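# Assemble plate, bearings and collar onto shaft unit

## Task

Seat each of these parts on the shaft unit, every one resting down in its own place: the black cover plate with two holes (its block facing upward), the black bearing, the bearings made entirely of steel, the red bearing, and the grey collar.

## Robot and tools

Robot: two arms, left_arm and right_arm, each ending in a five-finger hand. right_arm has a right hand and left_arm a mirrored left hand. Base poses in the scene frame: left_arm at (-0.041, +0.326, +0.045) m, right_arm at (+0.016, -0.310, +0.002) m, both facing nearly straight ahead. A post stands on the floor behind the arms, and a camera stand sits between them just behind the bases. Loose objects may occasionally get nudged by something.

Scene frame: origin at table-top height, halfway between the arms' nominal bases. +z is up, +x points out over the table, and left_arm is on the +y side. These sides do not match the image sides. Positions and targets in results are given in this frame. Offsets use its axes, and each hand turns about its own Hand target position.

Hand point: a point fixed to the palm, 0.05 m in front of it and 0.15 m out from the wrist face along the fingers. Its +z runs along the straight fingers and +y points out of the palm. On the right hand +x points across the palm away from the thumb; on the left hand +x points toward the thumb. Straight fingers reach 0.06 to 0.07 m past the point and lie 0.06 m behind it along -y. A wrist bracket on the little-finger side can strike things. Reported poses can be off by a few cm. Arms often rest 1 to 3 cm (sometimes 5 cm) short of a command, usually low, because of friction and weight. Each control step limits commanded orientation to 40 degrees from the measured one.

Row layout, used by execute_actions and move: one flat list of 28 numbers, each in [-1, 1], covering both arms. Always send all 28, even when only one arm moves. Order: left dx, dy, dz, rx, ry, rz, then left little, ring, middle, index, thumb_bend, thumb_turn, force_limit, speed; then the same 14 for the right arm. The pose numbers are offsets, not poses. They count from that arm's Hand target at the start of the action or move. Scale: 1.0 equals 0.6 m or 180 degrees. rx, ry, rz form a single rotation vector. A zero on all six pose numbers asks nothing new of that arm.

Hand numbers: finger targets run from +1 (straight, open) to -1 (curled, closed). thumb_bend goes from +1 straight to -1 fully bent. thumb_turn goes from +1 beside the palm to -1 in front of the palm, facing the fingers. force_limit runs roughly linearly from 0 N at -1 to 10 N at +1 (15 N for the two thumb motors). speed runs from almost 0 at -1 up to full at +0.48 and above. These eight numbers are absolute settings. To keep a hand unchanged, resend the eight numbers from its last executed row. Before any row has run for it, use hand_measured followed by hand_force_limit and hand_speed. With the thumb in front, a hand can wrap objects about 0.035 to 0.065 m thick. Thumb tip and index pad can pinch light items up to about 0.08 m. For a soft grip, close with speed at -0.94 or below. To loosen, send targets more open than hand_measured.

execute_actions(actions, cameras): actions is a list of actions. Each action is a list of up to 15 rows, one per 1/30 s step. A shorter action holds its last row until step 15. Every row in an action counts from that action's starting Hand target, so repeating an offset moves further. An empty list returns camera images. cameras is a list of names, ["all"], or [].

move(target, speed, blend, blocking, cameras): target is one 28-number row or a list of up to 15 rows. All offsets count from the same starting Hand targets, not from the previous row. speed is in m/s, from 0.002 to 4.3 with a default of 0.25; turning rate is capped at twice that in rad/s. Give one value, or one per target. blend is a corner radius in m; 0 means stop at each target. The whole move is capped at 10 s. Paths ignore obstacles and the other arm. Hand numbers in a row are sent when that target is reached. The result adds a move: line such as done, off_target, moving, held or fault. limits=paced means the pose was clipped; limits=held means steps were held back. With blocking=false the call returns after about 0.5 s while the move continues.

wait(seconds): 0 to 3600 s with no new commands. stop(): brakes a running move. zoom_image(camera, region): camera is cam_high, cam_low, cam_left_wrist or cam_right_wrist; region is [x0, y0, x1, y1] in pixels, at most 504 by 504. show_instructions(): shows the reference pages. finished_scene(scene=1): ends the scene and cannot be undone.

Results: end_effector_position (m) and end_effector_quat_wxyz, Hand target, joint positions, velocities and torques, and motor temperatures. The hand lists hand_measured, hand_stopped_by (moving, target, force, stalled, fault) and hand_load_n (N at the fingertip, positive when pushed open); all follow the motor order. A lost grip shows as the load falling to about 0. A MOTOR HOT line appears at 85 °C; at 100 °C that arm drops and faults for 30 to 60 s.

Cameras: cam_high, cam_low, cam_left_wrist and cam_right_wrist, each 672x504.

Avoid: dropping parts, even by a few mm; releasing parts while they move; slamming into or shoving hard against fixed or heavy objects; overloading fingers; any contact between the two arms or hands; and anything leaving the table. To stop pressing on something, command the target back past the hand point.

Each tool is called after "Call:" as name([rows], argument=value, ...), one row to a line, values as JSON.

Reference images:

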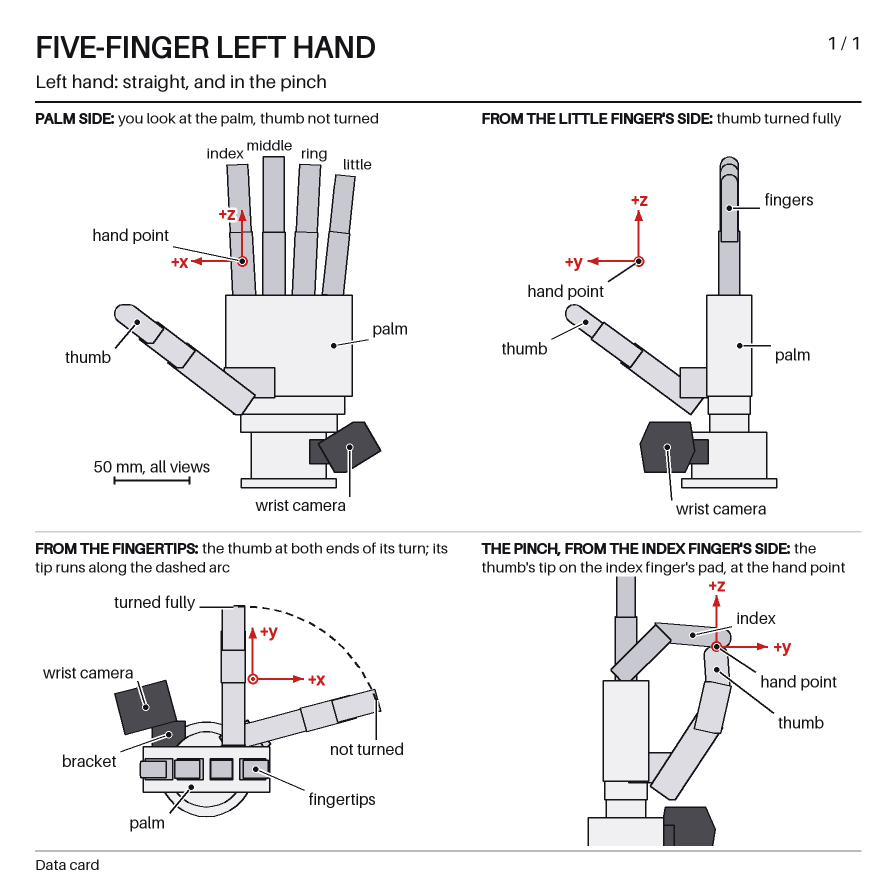

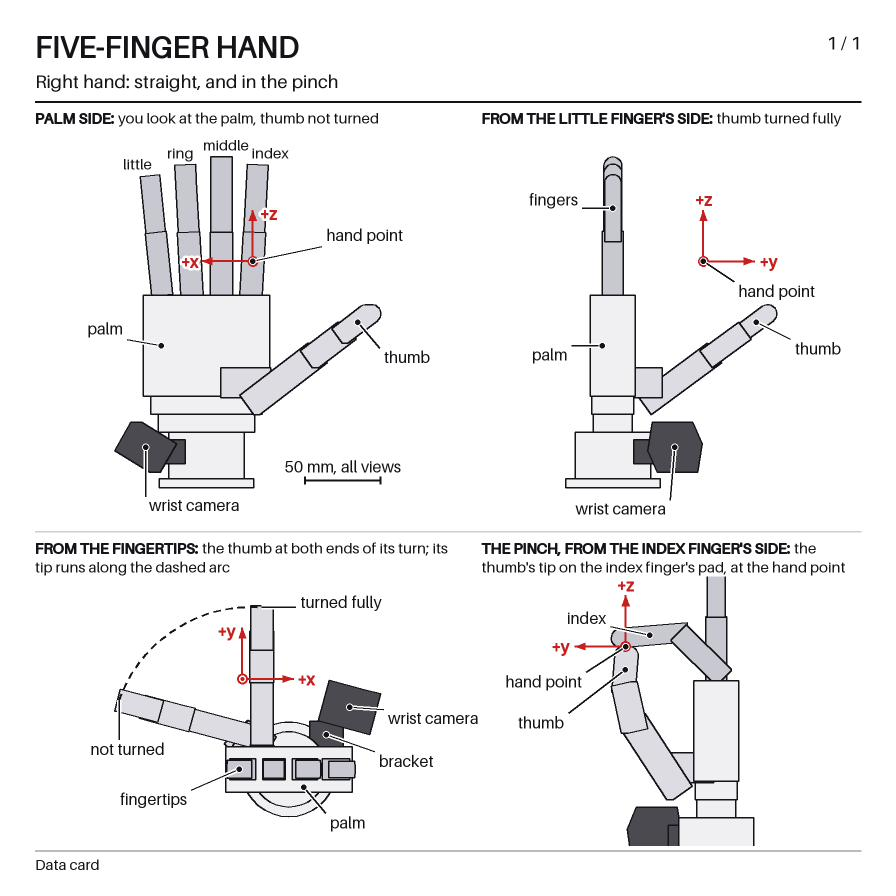

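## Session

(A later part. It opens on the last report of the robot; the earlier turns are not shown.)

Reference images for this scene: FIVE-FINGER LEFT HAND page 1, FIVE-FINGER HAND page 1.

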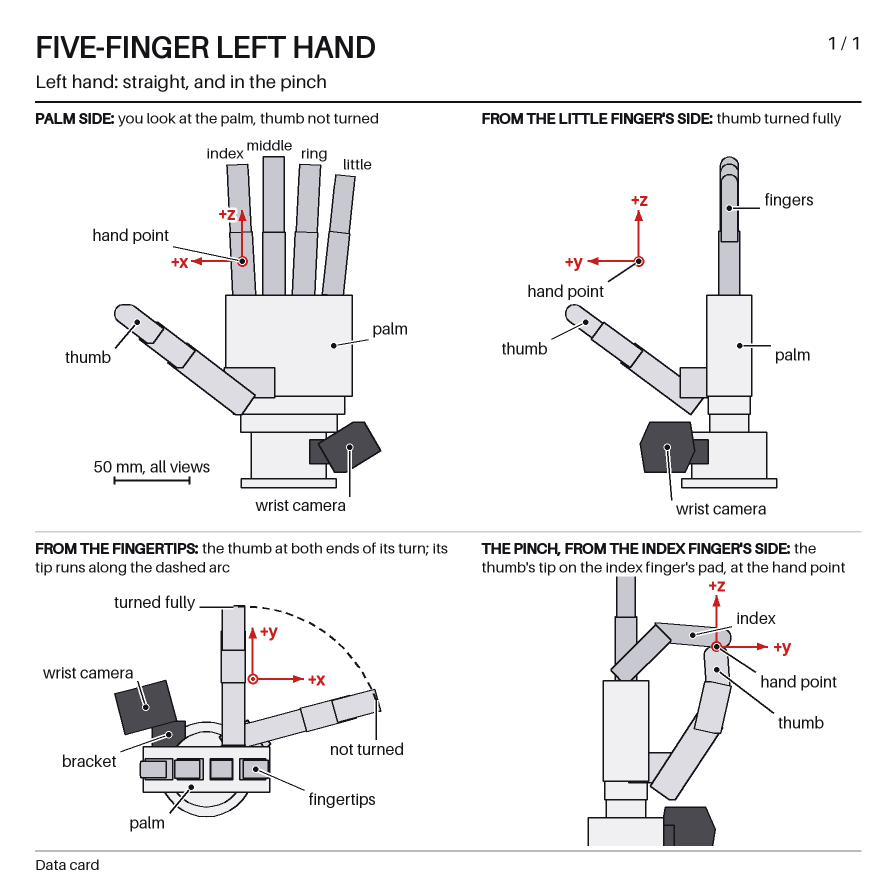

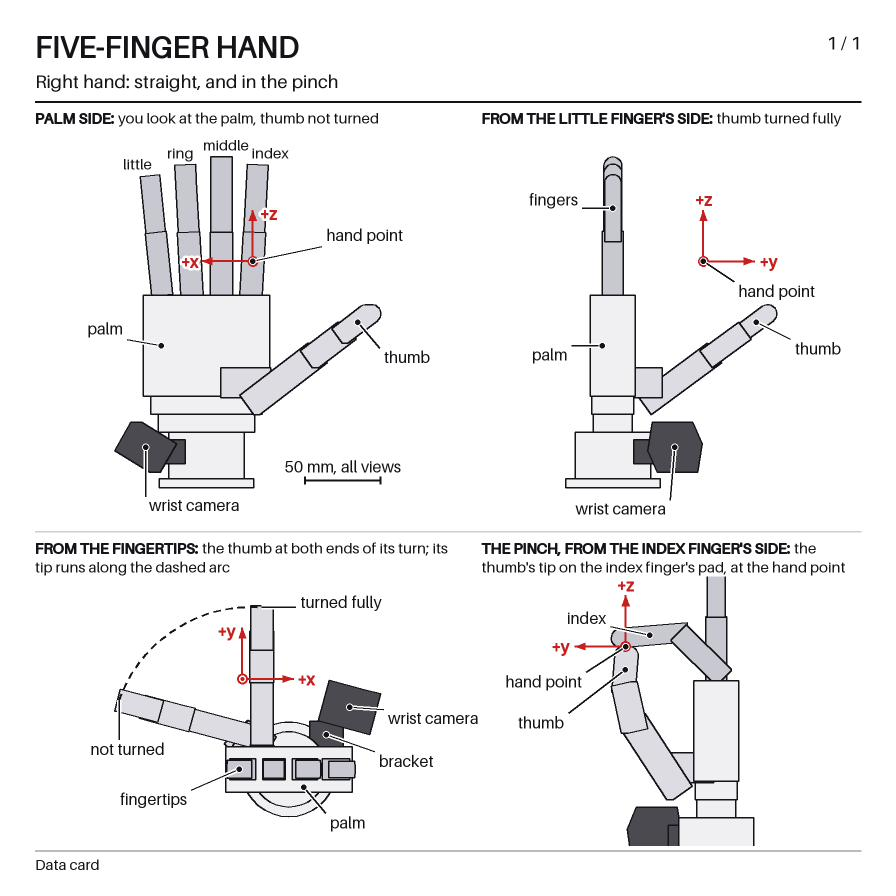

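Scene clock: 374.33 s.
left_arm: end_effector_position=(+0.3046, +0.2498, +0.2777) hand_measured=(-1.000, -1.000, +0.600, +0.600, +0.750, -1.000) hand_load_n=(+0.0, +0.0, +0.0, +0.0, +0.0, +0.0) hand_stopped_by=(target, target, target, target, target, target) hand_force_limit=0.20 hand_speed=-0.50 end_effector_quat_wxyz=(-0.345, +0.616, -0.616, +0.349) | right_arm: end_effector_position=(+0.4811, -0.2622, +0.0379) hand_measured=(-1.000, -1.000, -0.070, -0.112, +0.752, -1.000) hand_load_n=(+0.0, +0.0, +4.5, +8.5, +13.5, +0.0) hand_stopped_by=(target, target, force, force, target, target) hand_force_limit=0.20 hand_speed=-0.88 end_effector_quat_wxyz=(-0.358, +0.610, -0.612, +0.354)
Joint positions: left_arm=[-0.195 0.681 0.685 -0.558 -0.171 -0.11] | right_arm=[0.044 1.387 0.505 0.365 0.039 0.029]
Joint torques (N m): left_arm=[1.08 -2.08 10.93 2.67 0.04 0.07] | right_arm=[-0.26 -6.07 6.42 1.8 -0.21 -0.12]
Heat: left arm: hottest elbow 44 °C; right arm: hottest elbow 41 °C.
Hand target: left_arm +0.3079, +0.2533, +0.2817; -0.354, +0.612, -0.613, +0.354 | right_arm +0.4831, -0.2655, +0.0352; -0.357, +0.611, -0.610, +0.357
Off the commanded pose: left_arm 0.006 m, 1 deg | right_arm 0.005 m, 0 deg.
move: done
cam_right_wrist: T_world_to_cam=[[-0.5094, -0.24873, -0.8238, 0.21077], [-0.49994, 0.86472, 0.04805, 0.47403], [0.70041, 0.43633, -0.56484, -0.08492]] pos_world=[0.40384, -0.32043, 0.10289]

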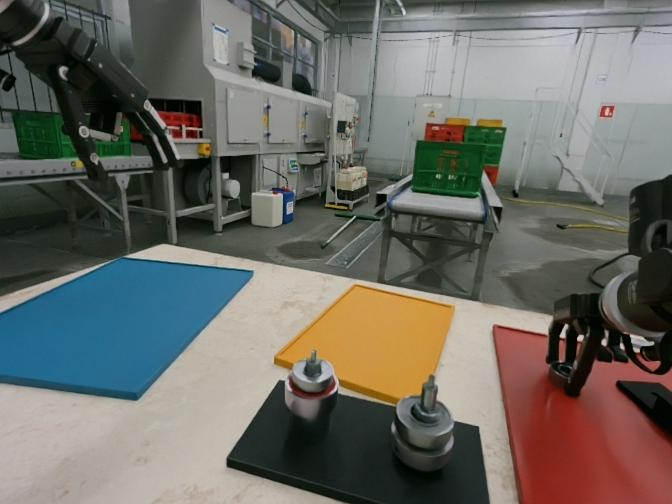

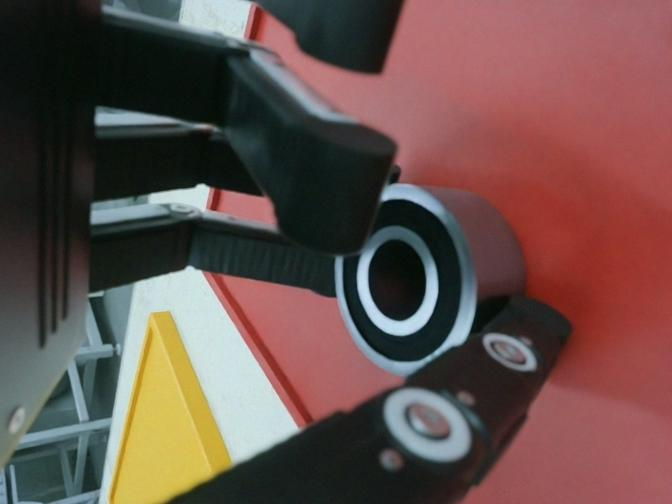

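Call:
move(target=[0,0,0,0,0,0,-1,-1,0.6,0.6,0.75,-1,0.2,-0.5,0.0,0,0.004,0,0,0,-1,-1,-0.18,-0.24,0.75,-1,0.3,-0.9], speed=0.03, cameras=[])

Scene clock: 375.00 s.
left_arm: end_effector_position=(+0.3046, +0.2498, +0.2777) hand_measured=(-1.000, -1.000, +0.600, +0.600, +0.750, -1.000) hand_load_n=(+0.0, +0.0, +0.0, +0.0, +0.0, +0.0) hand_stopped_by=(target, target, target, target, target, target) hand_force_limit=0.20 hand_speed=-0.50 end_effector_quat_wxyz=(-0.345, +0.616, -0.616, +0.349) | right_arm: end_effector_position=(+0.4811, -0.2622, +0.0379) hand_measured=(-1.000, -1.000, -0.076, -0.112, +0.752, -1.000) hand_load_n=(+0.0, +0.0, +7.0, +7.0, +14.5, +0.5) hand_stopped_by=(target, target, force, force, target, target) hand_force_limit=0.30 hand_speed=-0.90 end_effector_quat_wxyz=(-0.358, +0.610, -0.612, +0.354)
Joint positions: left_arm=[-0.195 0.681 0.685 -0.558 -0.171 -0.11] | right_arm=[0.044 1.387 0.505 0.365 0.039 0.029]
Joint torques (N m): left_arm=[0.67 -1.55 10.84 2.58 -0.01 0.06] | right_arm=[-0.21 -6.53 6.58 1.46 -0.22 -0.12]
Heat: left arm: hottest elbow 44 °C; right arm: hottest elbow 41 °C.
Hand target: left_arm +0.3079, +0.2533, +0.2817; -0.354, +0.612, -0.613, +0.354 | right_arm +0.4831, -0.2655, +0.0376; -0.357, +0.611, -0.610, +0.357
Off the commanded pose: left_arm 0.006 m, 1 deg | right_arm 0.004 m, 0 deg.
move: done

Call:
move([
  [0,0,0,0,0,0,-1,-1,0.6,0.6,0.75,-1,0.2,-0.5,0.02,0,0.1,0,0,0,-1,-1,-0.18,-0.24,0.75,-1,0.3,-0.9],
  [0,0,0,0,0,0,-1,-1,0.6,0.6,0.75,-1,0.2,-0.5,0.0,0.0,0.24,0,0,0,-1,-1,-0.18,-0.24,0.75,-1,0.3,-0.9],
  [0,0,0,0,0,0,-1,-1,0.6,0.6,0.75,-1,0.2,-0.5,-0.31,0.31,0.26,0,0,0,-1,-1,-0.18,-0.24,0.75,-1,0.3,-0.9],
], speed=[0.08,0.1,0.12], blend=[0.02,0.04,0], cameras=["cam_low","cam_right_wrist","cam_high"])

Call:
zoom_image(camera="cam_low", region=[385, 300, 505, 420])

Call:
zoom_image(camera="cam_right_wrist", region=[320, 160, 600, 420])

Scene clock: 380.77 s.
left_arm: end_effector_position=(+0.3046, +0.2498, +0.2777) hand_measured=(-1.000, -1.000, +0.600, +0.600, +0.750, -1.000) hand_load_n=(+0.0, +0.0, +0.0, +0.0, +0.0, +0.0) hand_stopped_by=(target, target, target, target, target, target) hand_force_limit=0.20 hand_speed=-0.50 end_effector_quat_wxyz=(-0.345, +0.616, -0.616, +0.349) | right_arm: end_effector_position=(+0.2915, -0.0904, +0.1731) hand_measured=(-1.000, -1.000, -0.076, -0.112, +0.752, -1.000) hand_load_n=(+0.0, +0.0, +7.0, +6.0, +15.0, +1.5) hand_stopped_by=(target, target, force, force, target, target) hand_force_limit=0.30 hand_speed=-0.90 end_effector_quat_wxyz=(-0.342, +0.620, -0.607, +0.360)
Joint positions: left_arm=[-0.195 0.681 0.685 -0.558 -0.171 -0.11] | right_arm=[0.943 0.816 0.611 -0.594 0.786 0.593]
Joint torques (N m): left_arm=[0.91 -1.73 10.78 2.74 0.01 0.06] | right_arm=[0.91 -1.44 12.19 0.39 0.44 0.04]
Heat: left arm: hottest elbow 44 °C; right arm: hottest elbow 42 °C.
Hand target: left_arm +0.3079, +0.2533, +0.2817; -0.354, +0.612, -0.613, +0.354 | right_arm +0.2972, -0.0794, +0.1937; -0.357, +0.611, -0.610, +0.357
Off the commanded pose: left_arm 0.006 m, 1 deg | right_arm 0.024 m, 2 deg.
move: off_target (right_arm)
cam_right_wrist: T_world_to_cam=[[-0.52102, -0.27976, -0.8064, 0.26588], [-0.50116, 0.86503, 0.02369, 0.22884], [0.69093, 0.41648, -0.5909, 0.0548]] pos_world=[0.21535, -0.1464, 0.24136]
Images, in order (width x height): cam_high 672x504, cam_low 672x504, cam_right_wrist 672x504.

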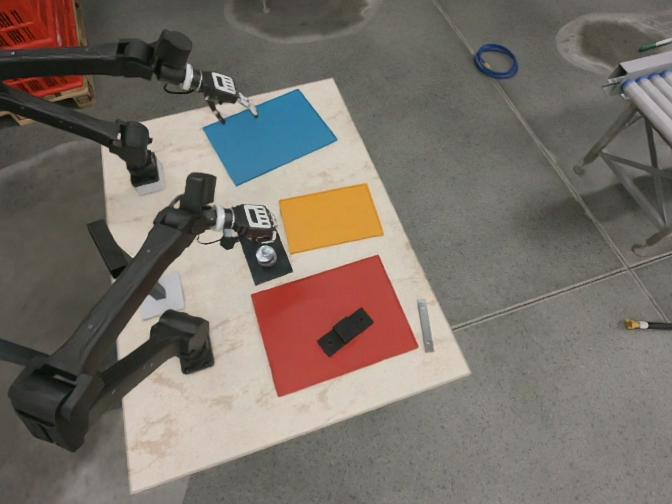

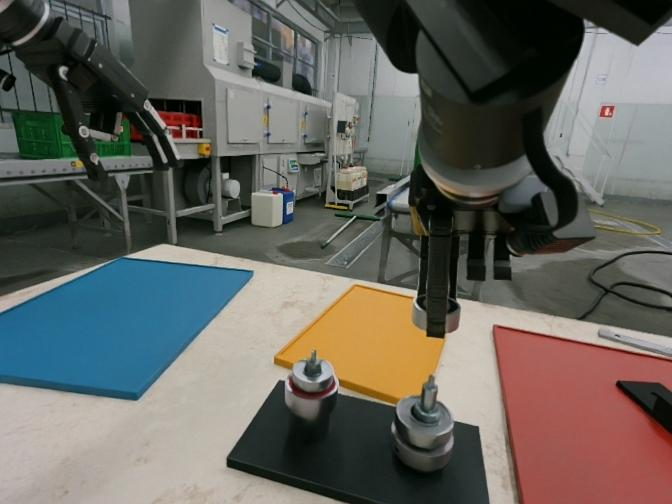

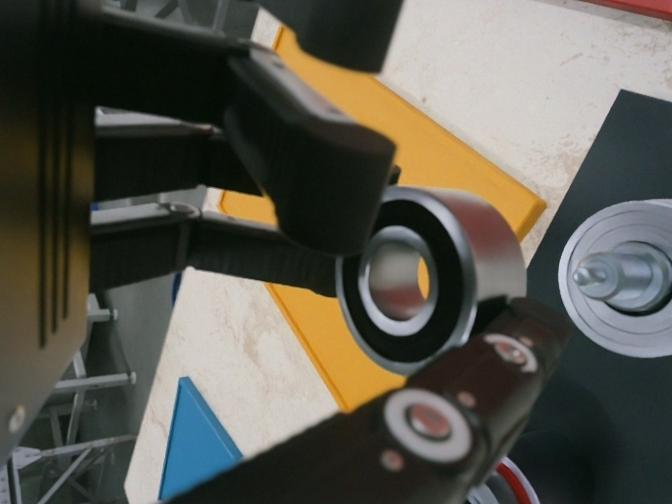

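Scaled by 4.200.

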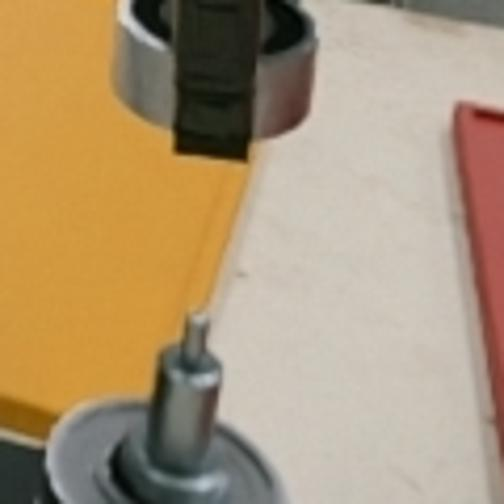

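Scaled by 1.800.

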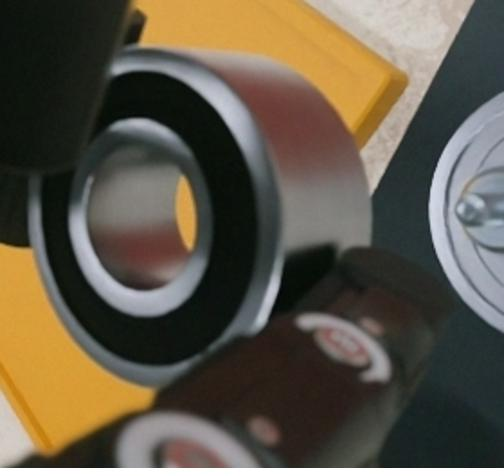

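Call:
move(target=[0,0,0,0,0,0,-1,-1,0.6,0.6,0.75,-1,0.2,-0.5,-0.011,-0.0175,-0.073,0.004,0,0,-1,-1,-0.18,-0.24,0.75,-1,0.3,-0.9], speed=[0.06], cameras=["cam_low","cam_right_wrist"])

Call:
zoom_image(camera="cam_low", region=[385, 300, 505, 420])

Call:
zoom_image(camera="cam_right_wrist", region=[320, 160, 600, 420])

Scene clock: 382.63 s.
left_arm: end_effector_position=(+0.3046, +0.2498, +0.2777) hand_measured=(-1.000, -1.000, +0.600, +0.600, +0.750, -1.000) hand_load_n=(+0.5, +0.0, +0.0, +0.0, +0.0, +0.0) hand_stopped_by=(target, target, target, target, target, target) hand_force_limit=0.20 hand_speed=-0.50 end_effector_quat_wxyz=(-0.345, +0.616, -0.616, +0.349) | right_arm: end_effector_position=(+0.2882, -0.0938, +0.1454) hand_measured=(-1.000, -1.000, -0.076, -0.112, +0.752, -1.000) hand_load_n=(+0.0, +0.5, +7.0, +6.0, +15.0, +1.0) hand_stopped_by=(target, target, force, force, target, target) hand_force_limit=0.30 hand_speed=-0.90 end_effector_quat_wxyz=(-0.348, +0.618, -0.608, +0.357)
Joint positions: left_arm=[-0.195 0.681 0.685 -0.558 -0.171 -0.11] | right_arm=[0.943 0.816 0.532 -0.505 0.783 0.596]
Joint torques (N m): left_arm=[1.32 -1.79 10.85 2.59 0.03 0.02] | right_arm=[0.38 -2.32 8.47 1.63 0.19 0.03]
Heat: left arm: hottest elbow 44 °C; right arm: hottest elbow 42 °C.
Hand target: left_arm +0.3079, +0.2533, +0.2817; -0.354, +0.612, -0.613, +0.354 | right_arm +0.2905, -0.0899, +0.1498; -0.361, +0.609, -0.612, +0.353
Off the commanded pose: left_arm 0.006 m, 1 deg | right_arm 0.006 m, 2 deg.
move: done
cam_right_wrist: T_world_to_cam=[[-0.51737, -0.27023, -0.81197, 0.24156], [-0.50243, 0.864, 0.0326, 0.22972], [0.69274, 0.42483, -0.58278, 0.04122]] pos_world=[0.21184, -0.15071, 0.21267]

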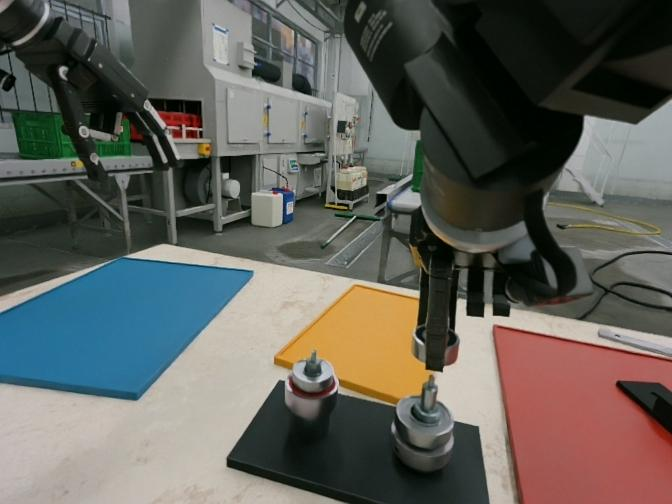

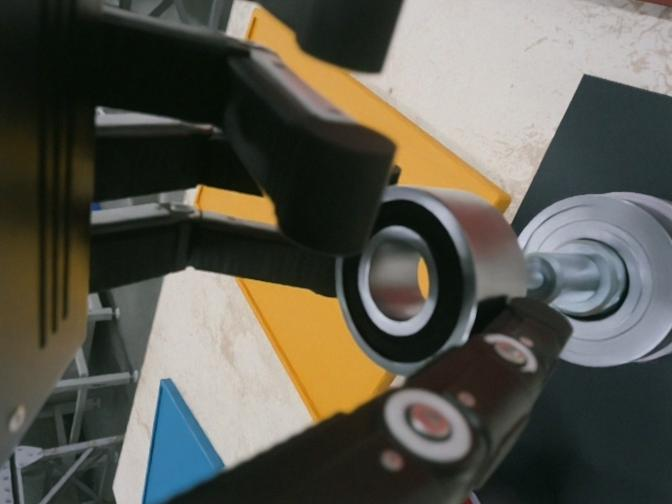

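Scaled by 4.200.

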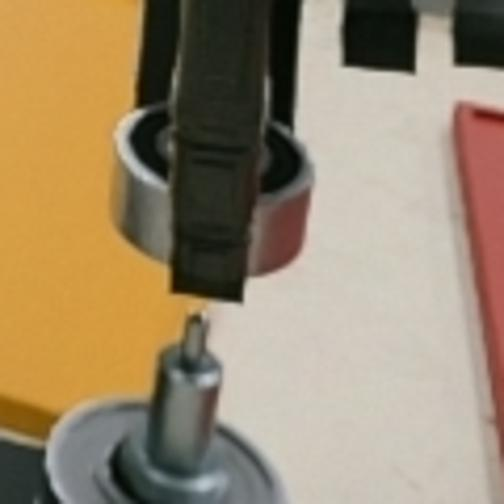

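Scaled by 1.800.

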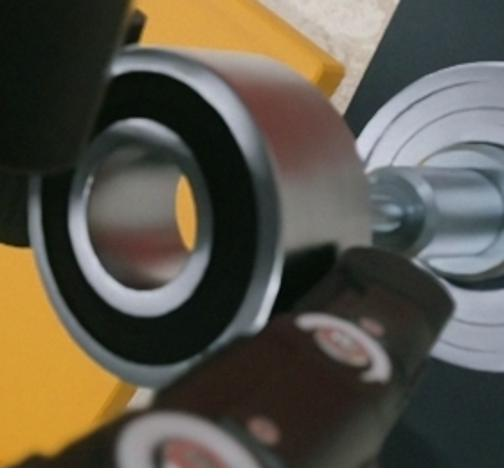

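Call:
move(target=[0,0,0,0,0,0,-1,-1,0.6,0.6,0.75,-1,0.2,-0.5,-0.005,-0.001,-0.035,0.002,0,0,-1,-1,-0.18,-0.24,0.75,-1,0.3,-0.9], speed=[0.05], cameras=["cam_low","cam_right_wrist"])

Call:
zoom_image(camera="cam_low", region=[385, 320, 505, 440])

Call:
zoom_image(camera="cam_right_wrist", region=[320, 160, 600, 420])

Scene clock: 384.37 s.
left_arm: end_effector_position=(+0.3046, +0.2498, +0.2777) hand_measured=(-1.000, -1.000, +0.600, +0.600, +0.750, -1.000) hand_load_n=(+0.0, +0.0, +0.0, +0.0, +0.0, +0.0) hand_stopped_by=(target, target, target, target, target, target) hand_force_limit=0.20 hand_speed=-0.50 end_effector_quat_wxyz=(-0.345, +0.616, -0.616, +0.349) | right_arm: end_effector_position=(+0.2864, -0.0959, +0.1283) hand_measured=(-1.000, -1.000, -0.076, -0.112, +0.752, -1.000) hand_load_n=(+0.0, +0.0, +7.0, +6.5, +15.0, +1.5) hand_stopped_by=(target, target, force, force, target, target) hand_force_limit=0.30 hand_speed=-0.90 end_effector_quat_wxyz=(-0.354, +0.612, -0.612, +0.355)
Joint positions: left_arm=[-0.195 0.681 0.685 -0.558 -0.171 -0.11] | right_arm=[0.943 0.818 0.481 -0.44 0.783 0.605]
Joint torques (N m): left_arm=[0.73 -2.2 11.06 2.69 0.04 0.07] | right_arm=[0.85 -1.32 8.35 1.63 0.28 0.05]
Heat: left arm: hottest elbow 44 °C; right arm: hottest elbow 42 °C.
Hand target: left_arm +0.3079, +0.2533, +0.2817; -0.354, +0.612, -0.613, +0.354 | right_arm +0.2876, -0.0905, +0.1288; -0.363, +0.607, -0.613, +0.351
Off the commanded pose: left_arm 0.006 m, 1 deg | right_arm 0.006 m, 1 deg.
move: done
cam_right_wrist: T_world_to_cam=[[-0.51323, -0.25444, -0.81967, 0.22744], [-0.49885, 0.86559, 0.04366, 0.22893], [0.69839, 0.4313, -0.57117, 0.03091]] pos_world=[0.20934, -0.15362, 0.19408]

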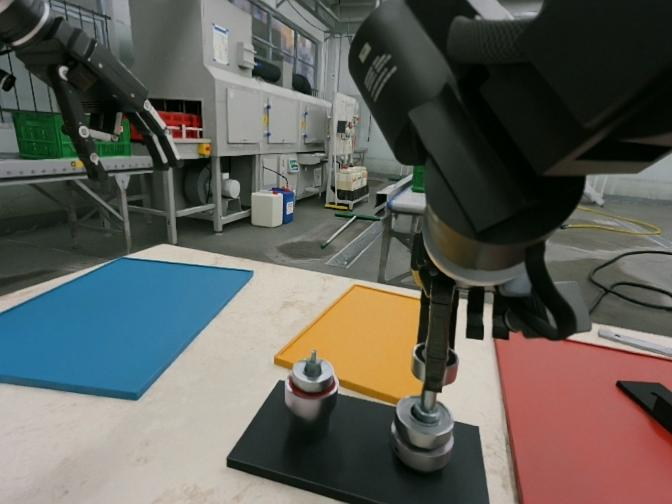

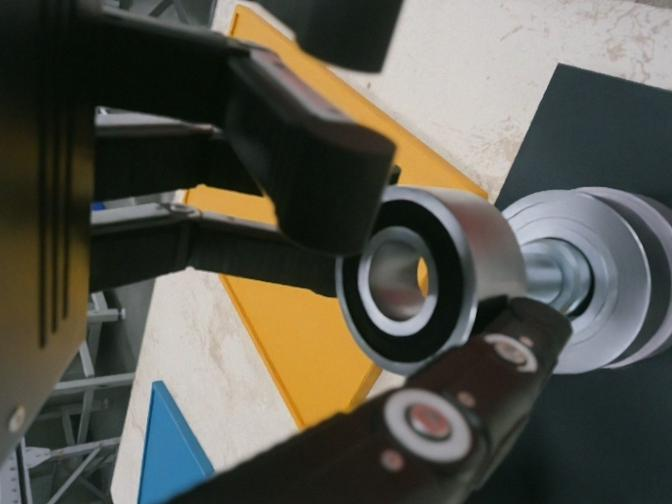

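Scaled by 4.200.

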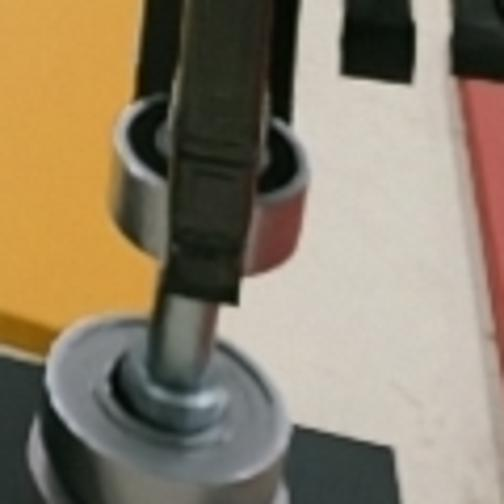

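Scaled by 1.800.

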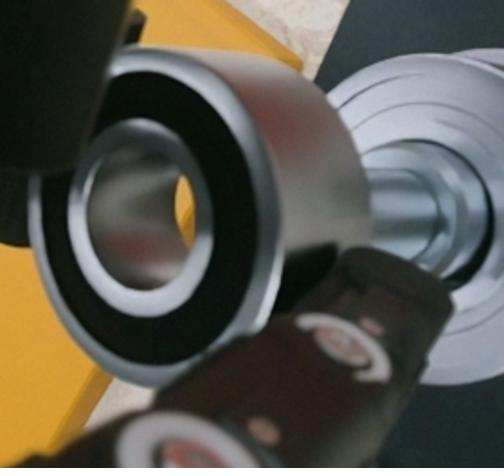

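Call:
move(target=[0,0,0,0,0,0,-1,-1,0.6,0.6,0.75,-1,0.2,-0.5,-0.000,0.000,-0.018,0.0,0,0,-1,-1,-0.18,-0.24,0.75,-1,0.3,-0.9], speed=[0.04], cameras=["cam_low","cam_right_wrist"])

Call:
zoom_image(camera="cam_low", region=[385, 320, 505, 440])

Call:
zoom_image(camera="cam_right_wrist", region=[320, 160, 600, 420])

Scene clock: 386.10 s.
left_arm: end_effector_position=(+0.3046, +0.2498, +0.2777) hand_measured=(-1.000, -1.000, +0.600, +0.600, +0.750, -1.000) hand_load_n=(+0.0, +0.0, +0.0, +0.0, +0.0, +0.0) hand_stopped_by=(target, target, target, target, target, target) hand_force_limit=0.20 hand_speed=-0.50 end_effector_quat_wxyz=(-0.345, +0.616, -0.616, +0.349) | right_arm: end_effector_position=(+0.2863, -0.0960, +0.1169) hand_measured=(-1.000, -1.000, -0.076, -0.112, +0.752, -1.000) hand_load_n=(+0.0, +0.0, +7.0, +6.0, +15.0, +1.0) hand_stopped_by=(target, target, force, force, target, target) hand_force_limit=0.30 hand_speed=-0.90 end_effector_quat_wxyz=(-0.353, +0.612, -0.612, +0.355)
Joint positions: left_arm=[-0.195 0.681 0.685 -0.558 -0.171 -0.11] | right_arm=[0.943 0.836 0.457 -0.4 0.783 0.606]
Joint torques (N m): left_arm=[1.08 -1.85 10.91 2.45 0.05 0.06] | right_arm=[0.85 -1.32 8.31 1.61 0.27 0.04]
Heat: left arm: hottest elbow 44 °C; right arm: hottest elbow 41 °C.
Hand target: left_arm +0.3079, +0.2533, +0.2817; -0.354, +0.612, -0.613, +0.354 | right_arm +0.2876, -0.0904, +0.1181; -0.363, +0.607, -0.613, +0.351
Off the commanded pose: left_arm 0.006 m, 1 deg | right_arm 0.006 m, 1 deg.
move: done
cam_right_wrist: T_world_to_cam=[[-0.51409, -0.25475, -0.81903, 0.21827], [-0.4985, 0.86579, 0.04361, 0.22939], [0.698, 0.43071, -0.57209, 0.02467]] pos_world=[0.20934, -0.15362, 0.18288]

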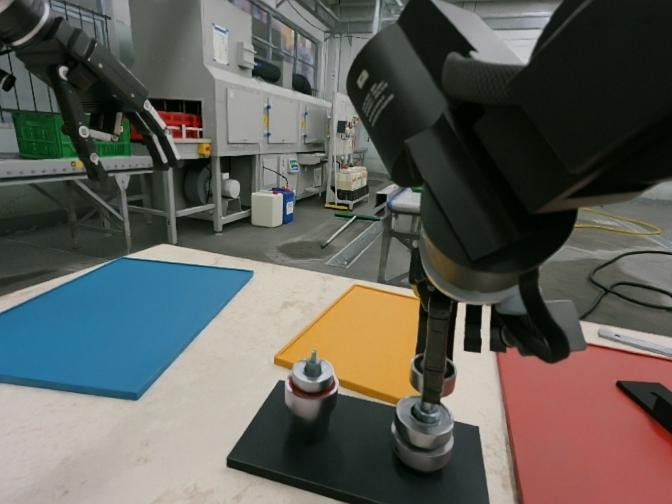

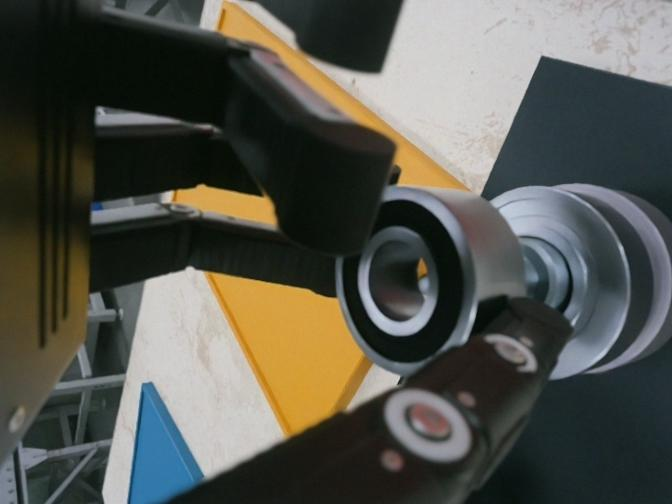

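Scaled by 4.200.

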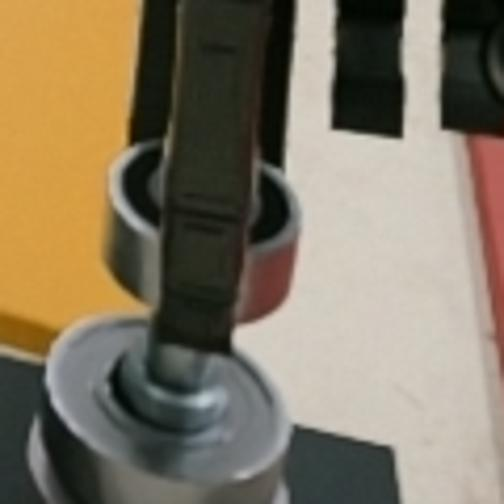

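Scaled by 1.800.

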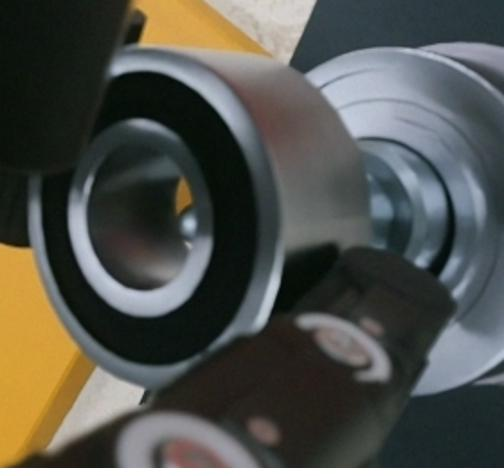

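Call:
move(target=[0,0,0,0,0,0,-1,-1,0.6,0.6,0.75,-1,0.2,-0.5,-0.000,0.001,-0.012,0.0,0,0,-1,-1,-0.18,-0.24,0.75,-1,0.3,-0.9], speed=[0.04], cameras=["cam_low","cam_right_wrist"])

Call:
zoom_image(camera="cam_low", region=[385, 320, 505, 440])

Call:
zoom_image(camera="cam_right_wrist", region=[320, 160, 600, 420])

Scene clock: 388.20 s.
left_arm: end_effector_position=(+0.3046, +0.2498, +0.2777) hand_measured=(-1.000, -1.000, +0.600, +0.600, +0.750, -1.000) hand_load_n=(+0.0, +0.0, +0.0, +0.0, +0.0, +0.0) hand_stopped_by=(target, target, target, target, target, target) hand_force_limit=0.20 hand_speed=-0.50 end_effector_quat_wxyz=(-0.345, +0.616, -0.616, +0.349) | right_arm: end_effector_position=(+0.2883, -0.0931, +0.1162) hand_measured=(-1.000, -1.000, -0.076, -0.112, +0.752, -1.000) hand_load_n=(+0.0, +0.0, +7.0, +6.5, +15.0, +0.0) hand_stopped_by=(target, target, force, force, target, target) hand_force_limit=0.30 hand_speed=-0.90 end_effector_quat_wxyz=(-0.360, +0.608, -0.612, +0.354)
Joint positions: left_arm=[-0.195 0.681 0.685 -0.558 -0.171 -0.11] | right_arm=[0.943 0.843 0.451 -0.372 0.783 0.606]
Joint torques (N m): left_arm=[1.32 -1.9 10.85 2.51 0.06 0.05] | right_arm=[0.91 -0.73 7.66 1.54 0.28 0.04]
Heat: left arm: hottest elbow 44 °C; right arm: hottest elbow 41 °C.
Hand target: left_arm +0.3079, +0.2533, +0.2817; -0.354, +0.612, -0.613, +0.354 | right_arm +0.2876, -0.0899, +0.1109; -0.363, +0.607, -0.613, +0.351
Off the commanded pose: left_arm 0.006 m, 1 deg | right_arm 0.006 m, 0 deg.
move: done
cam_right_wrist: T_world_to_cam=[[-0.50621, -0.24391, -0.8272, 0.21905], [-0.49883, 0.86525, 0.05013, 0.22713], [0.70351, 0.43801, -0.55967, 0.01926]] pos_world=[0.21063, -0.15153, 0.18059]

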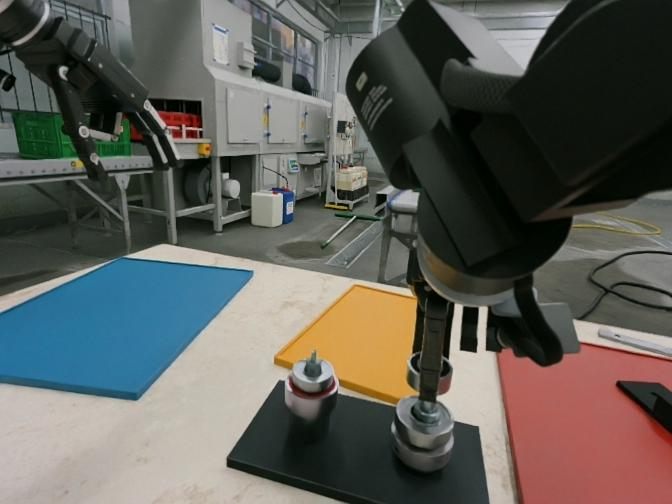

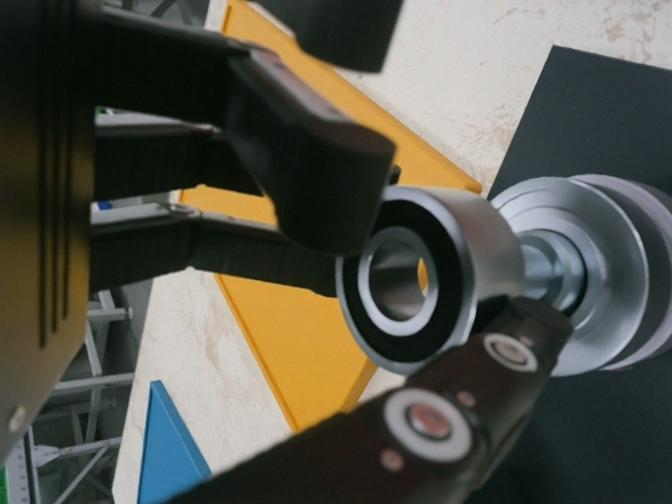

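Scaled by 4.200.

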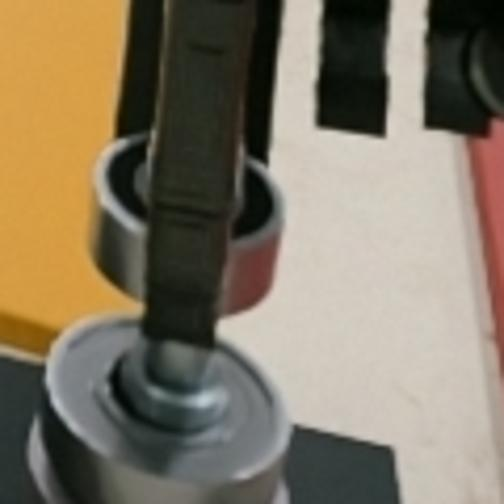

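Scaled by 1.800.

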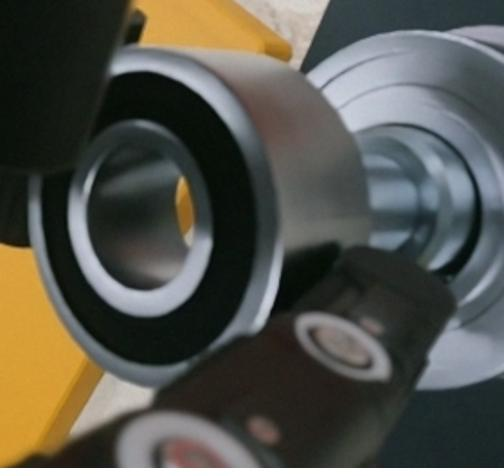

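Call:
move(target=[0,0,0,0,0,0,-1,-1,0.6,0.6,0.75,-1,0.2,-0.5,-0.0095,-0.010,0.006,0.0,0,0,-1,-1,-0.18,-0.24,0.75,-1,0.3,-0.9], speed=[0.03], cameras=["cam_low","cam_right_wrist"])

Call:
zoom_image(camera="cam_low", region=[385, 320, 505, 440])

Call:
zoom_image(camera="cam_right_wrist", region=[320, 160, 600, 420])

Scene clock: 390.97 s.
left_arm: end_effector_position=(+0.3046, +0.2498, +0.2777) hand_measured=(-1.000, -1.000, +0.600, +0.600, +0.750, -1.000) hand_load_n=(+0.0, +0.0, -0.5, +0.0, +0.0, +0.0) hand_stopped_by=(target, target, target, target, target, target) hand_force_limit=0.20 hand_speed=-0.50 end_effector_quat_wxyz=(-0.345, +0.616, -0.616, +0.349) | right_arm: end_effector_position=(+0.2860, -0.0943, +0.1164) hand_measured=(-1.000, -1.000, -0.076, -0.112, +0.752, -1.000) hand_load_n=(+0.0, +0.0, +7.0, +6.5, +14.5, +1.0) hand_stopped_by=(target, target, force, force, target, target) hand_force_limit=0.30 hand_speed=-0.90 end_effector_quat_wxyz=(-0.364, +0.606, -0.613, +0.353)
Joint positions: left_arm=[-0.195 0.681 0.685 -0.558 -0.171 -0.11] | right_arm=[0.948 0.828 0.442 -0.372 0.786 0.612]
Joint torques (N m): left_arm=[0.67 -1.67 10.84 2.74 0 0.09] | right_arm=[1.03 -2.32 7.91 0.25 0.33 0.03]
Heat: left arm: hottest elbow 44 °C; right arm: hottest elbow 41 °C.
Hand target: left_arm +0.3079, +0.2533, +0.2817; -0.354, +0.612, -0.613, +0.354 | right_arm +0.2819, -0.0958, +0.1145; -0.363, +0.607, -0.613, +0.351
Off the commanded pose: left_arm 0.006 m, 1 deg | right_arm 0.005 m, 0 deg.
move: done
cam_right_wrist: T_world_to_cam=[[-0.50268, -0.2368, -0.83141, 0.21798], [-0.49888, 0.86491, 0.05529, 0.22642], [0.70599, 0.44257, -0.55291, 0.0204]] pos_world=[0.20813, -0.15324, 0.17999]

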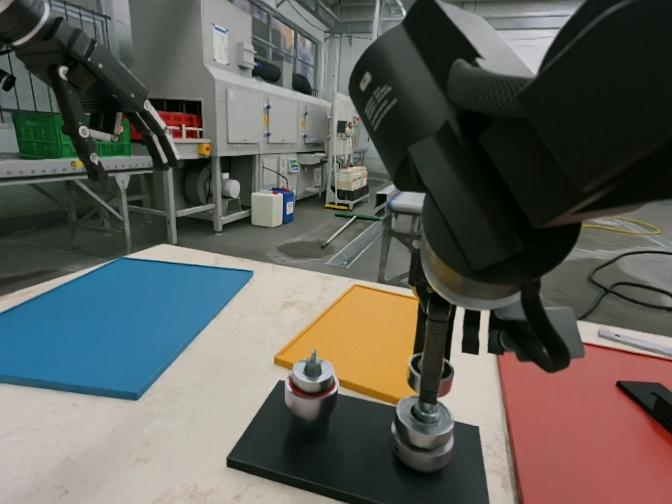

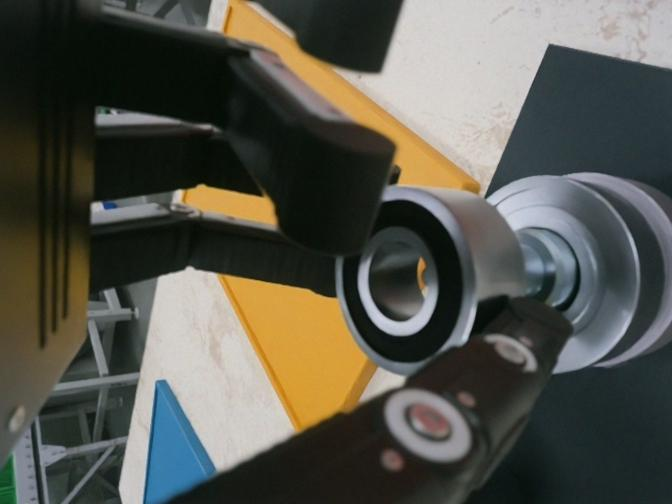

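Scaled by 4.200.

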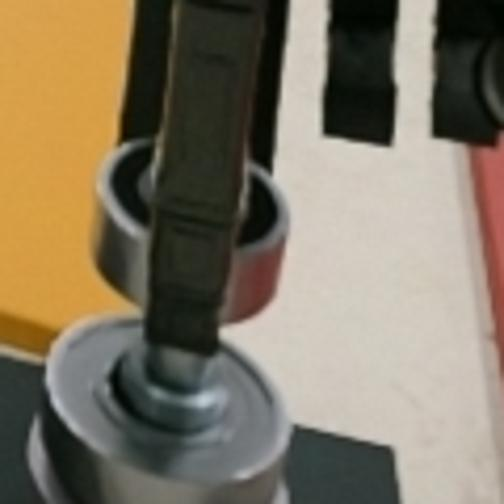

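Scaled by 1.800.

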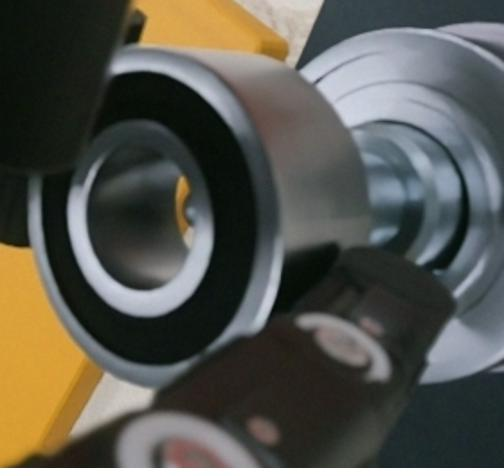

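Call:
move(target=[0,0,0,0,0,0,-1,-1,0.6,0.6,0.75,-1,0.2,-0.5,-0.006,-0.001,-0.002,0.0,0,0,-1,-1,-0.18,-0.24,0.75,-1,0.3,-0.9], speed=[0.03], cameras=["cam_low","cam_right_wrist"])

Call:
zoom_image(camera="cam_low", region=[385, 320, 505, 440])

Call:
zoom_image(camera="cam_right_wrist", region=[320, 160, 600, 420])

Scene clock: 392.10 s.
left_arm: end_effector_position=(+0.3046, +0.2498, +0.2777) hand_measured=(-1.000, -1.000, +0.600, +0.600, +0.750, -1.000) hand_load_n=(+0.0, +0.0, +0.0, +0.0, +0.0, +0.0) hand_stopped_by=(target, target, target, target, target, target) hand_force_limit=0.20 hand_speed=-0.50 end_effector_quat_wxyz=(-0.345, +0.616, -0.616, +0.349) | right_arm: end_effector_position=(+0.2821, -0.0963, +0.1128) hand_measured=(-1.000, -1.000, -0.076, -0.112, +0.752, -1.000) hand_load_n=(+0.0, +0.0, +7.5, +7.0, +14.5, +1.0) hand_stopped_by=(target, target, force, force, target, target) hand_force_limit=0.30 hand_speed=-0.90 end_effector_quat_wxyz=(-0.361, +0.607, -0.613, +0.354)
Joint positions: left_arm=[-0.195 0.681 0.685 -0.558 -0.171 -0.11] | right_arm=[0.958 0.823 0.434 -0.384 0.794 0.624]
Joint torques (N m): left_arm=[1.03 -2.32 10.82 2.59 0.03 0.03] | right_arm=[1.08 -2.55 8.08 0.27 0.33 0.04]
Heat: left arm: hottest elbow 44 °C; right arm: hottest elbow 41 °C.
Hand target: left_arm +0.3079, +0.2533, +0.2817; -0.354, +0.612, -0.613, +0.354 | right_arm +0.2783, -0.0966, +0.1132; -0.363, +0.607, -0.613, +0.351
Off the commanded pose: left_arm 0.006 m, 1 deg | right_arm 0.004 m, 0 deg.
move: done
cam_right_wrist: T_world_to_cam=[[-0.50611, -0.24067, -0.82821, 0.21269], [-0.49727, 0.86602, 0.05222, 0.22641], [0.70468, 0.43827, -0.55798, 0.0227]] pos_world=[0.20423, -0.15484, 0.17699]

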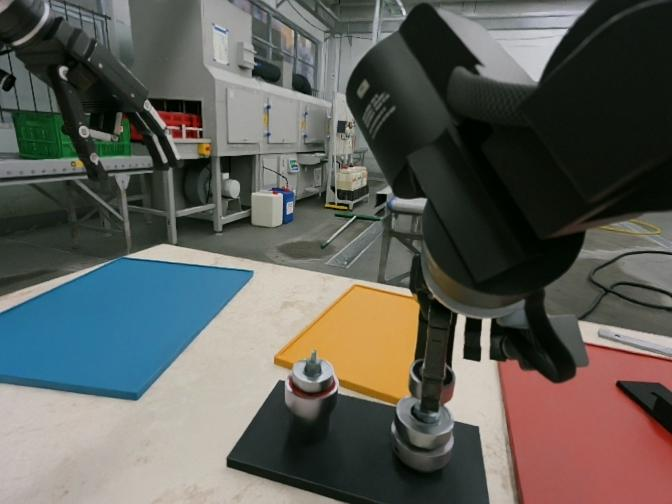

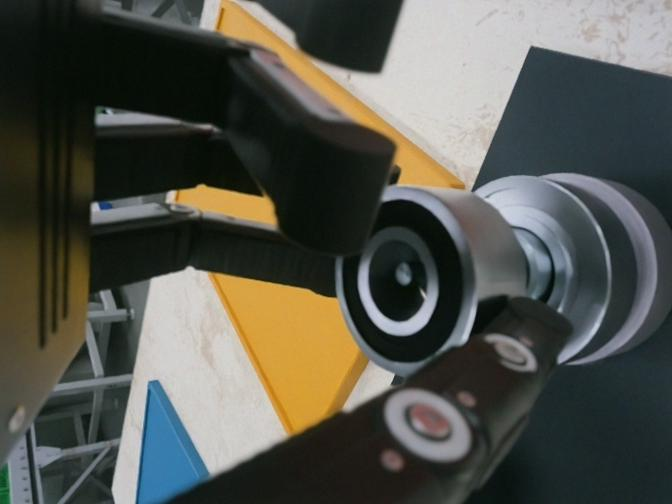

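Scaled by 4.200.

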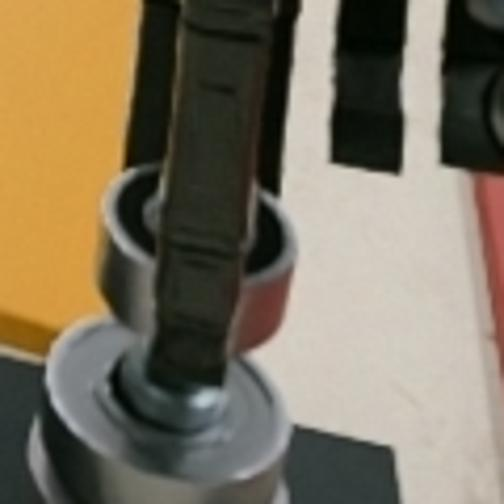

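Scaled by 1.800.

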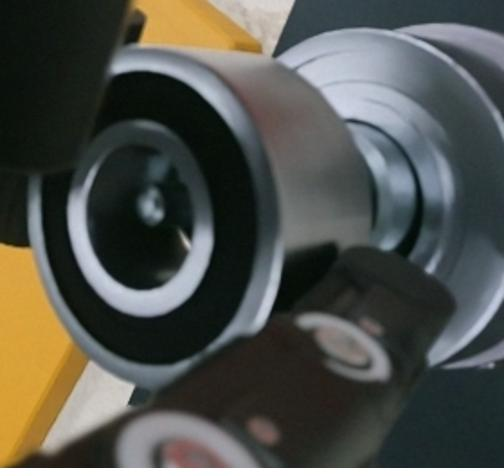

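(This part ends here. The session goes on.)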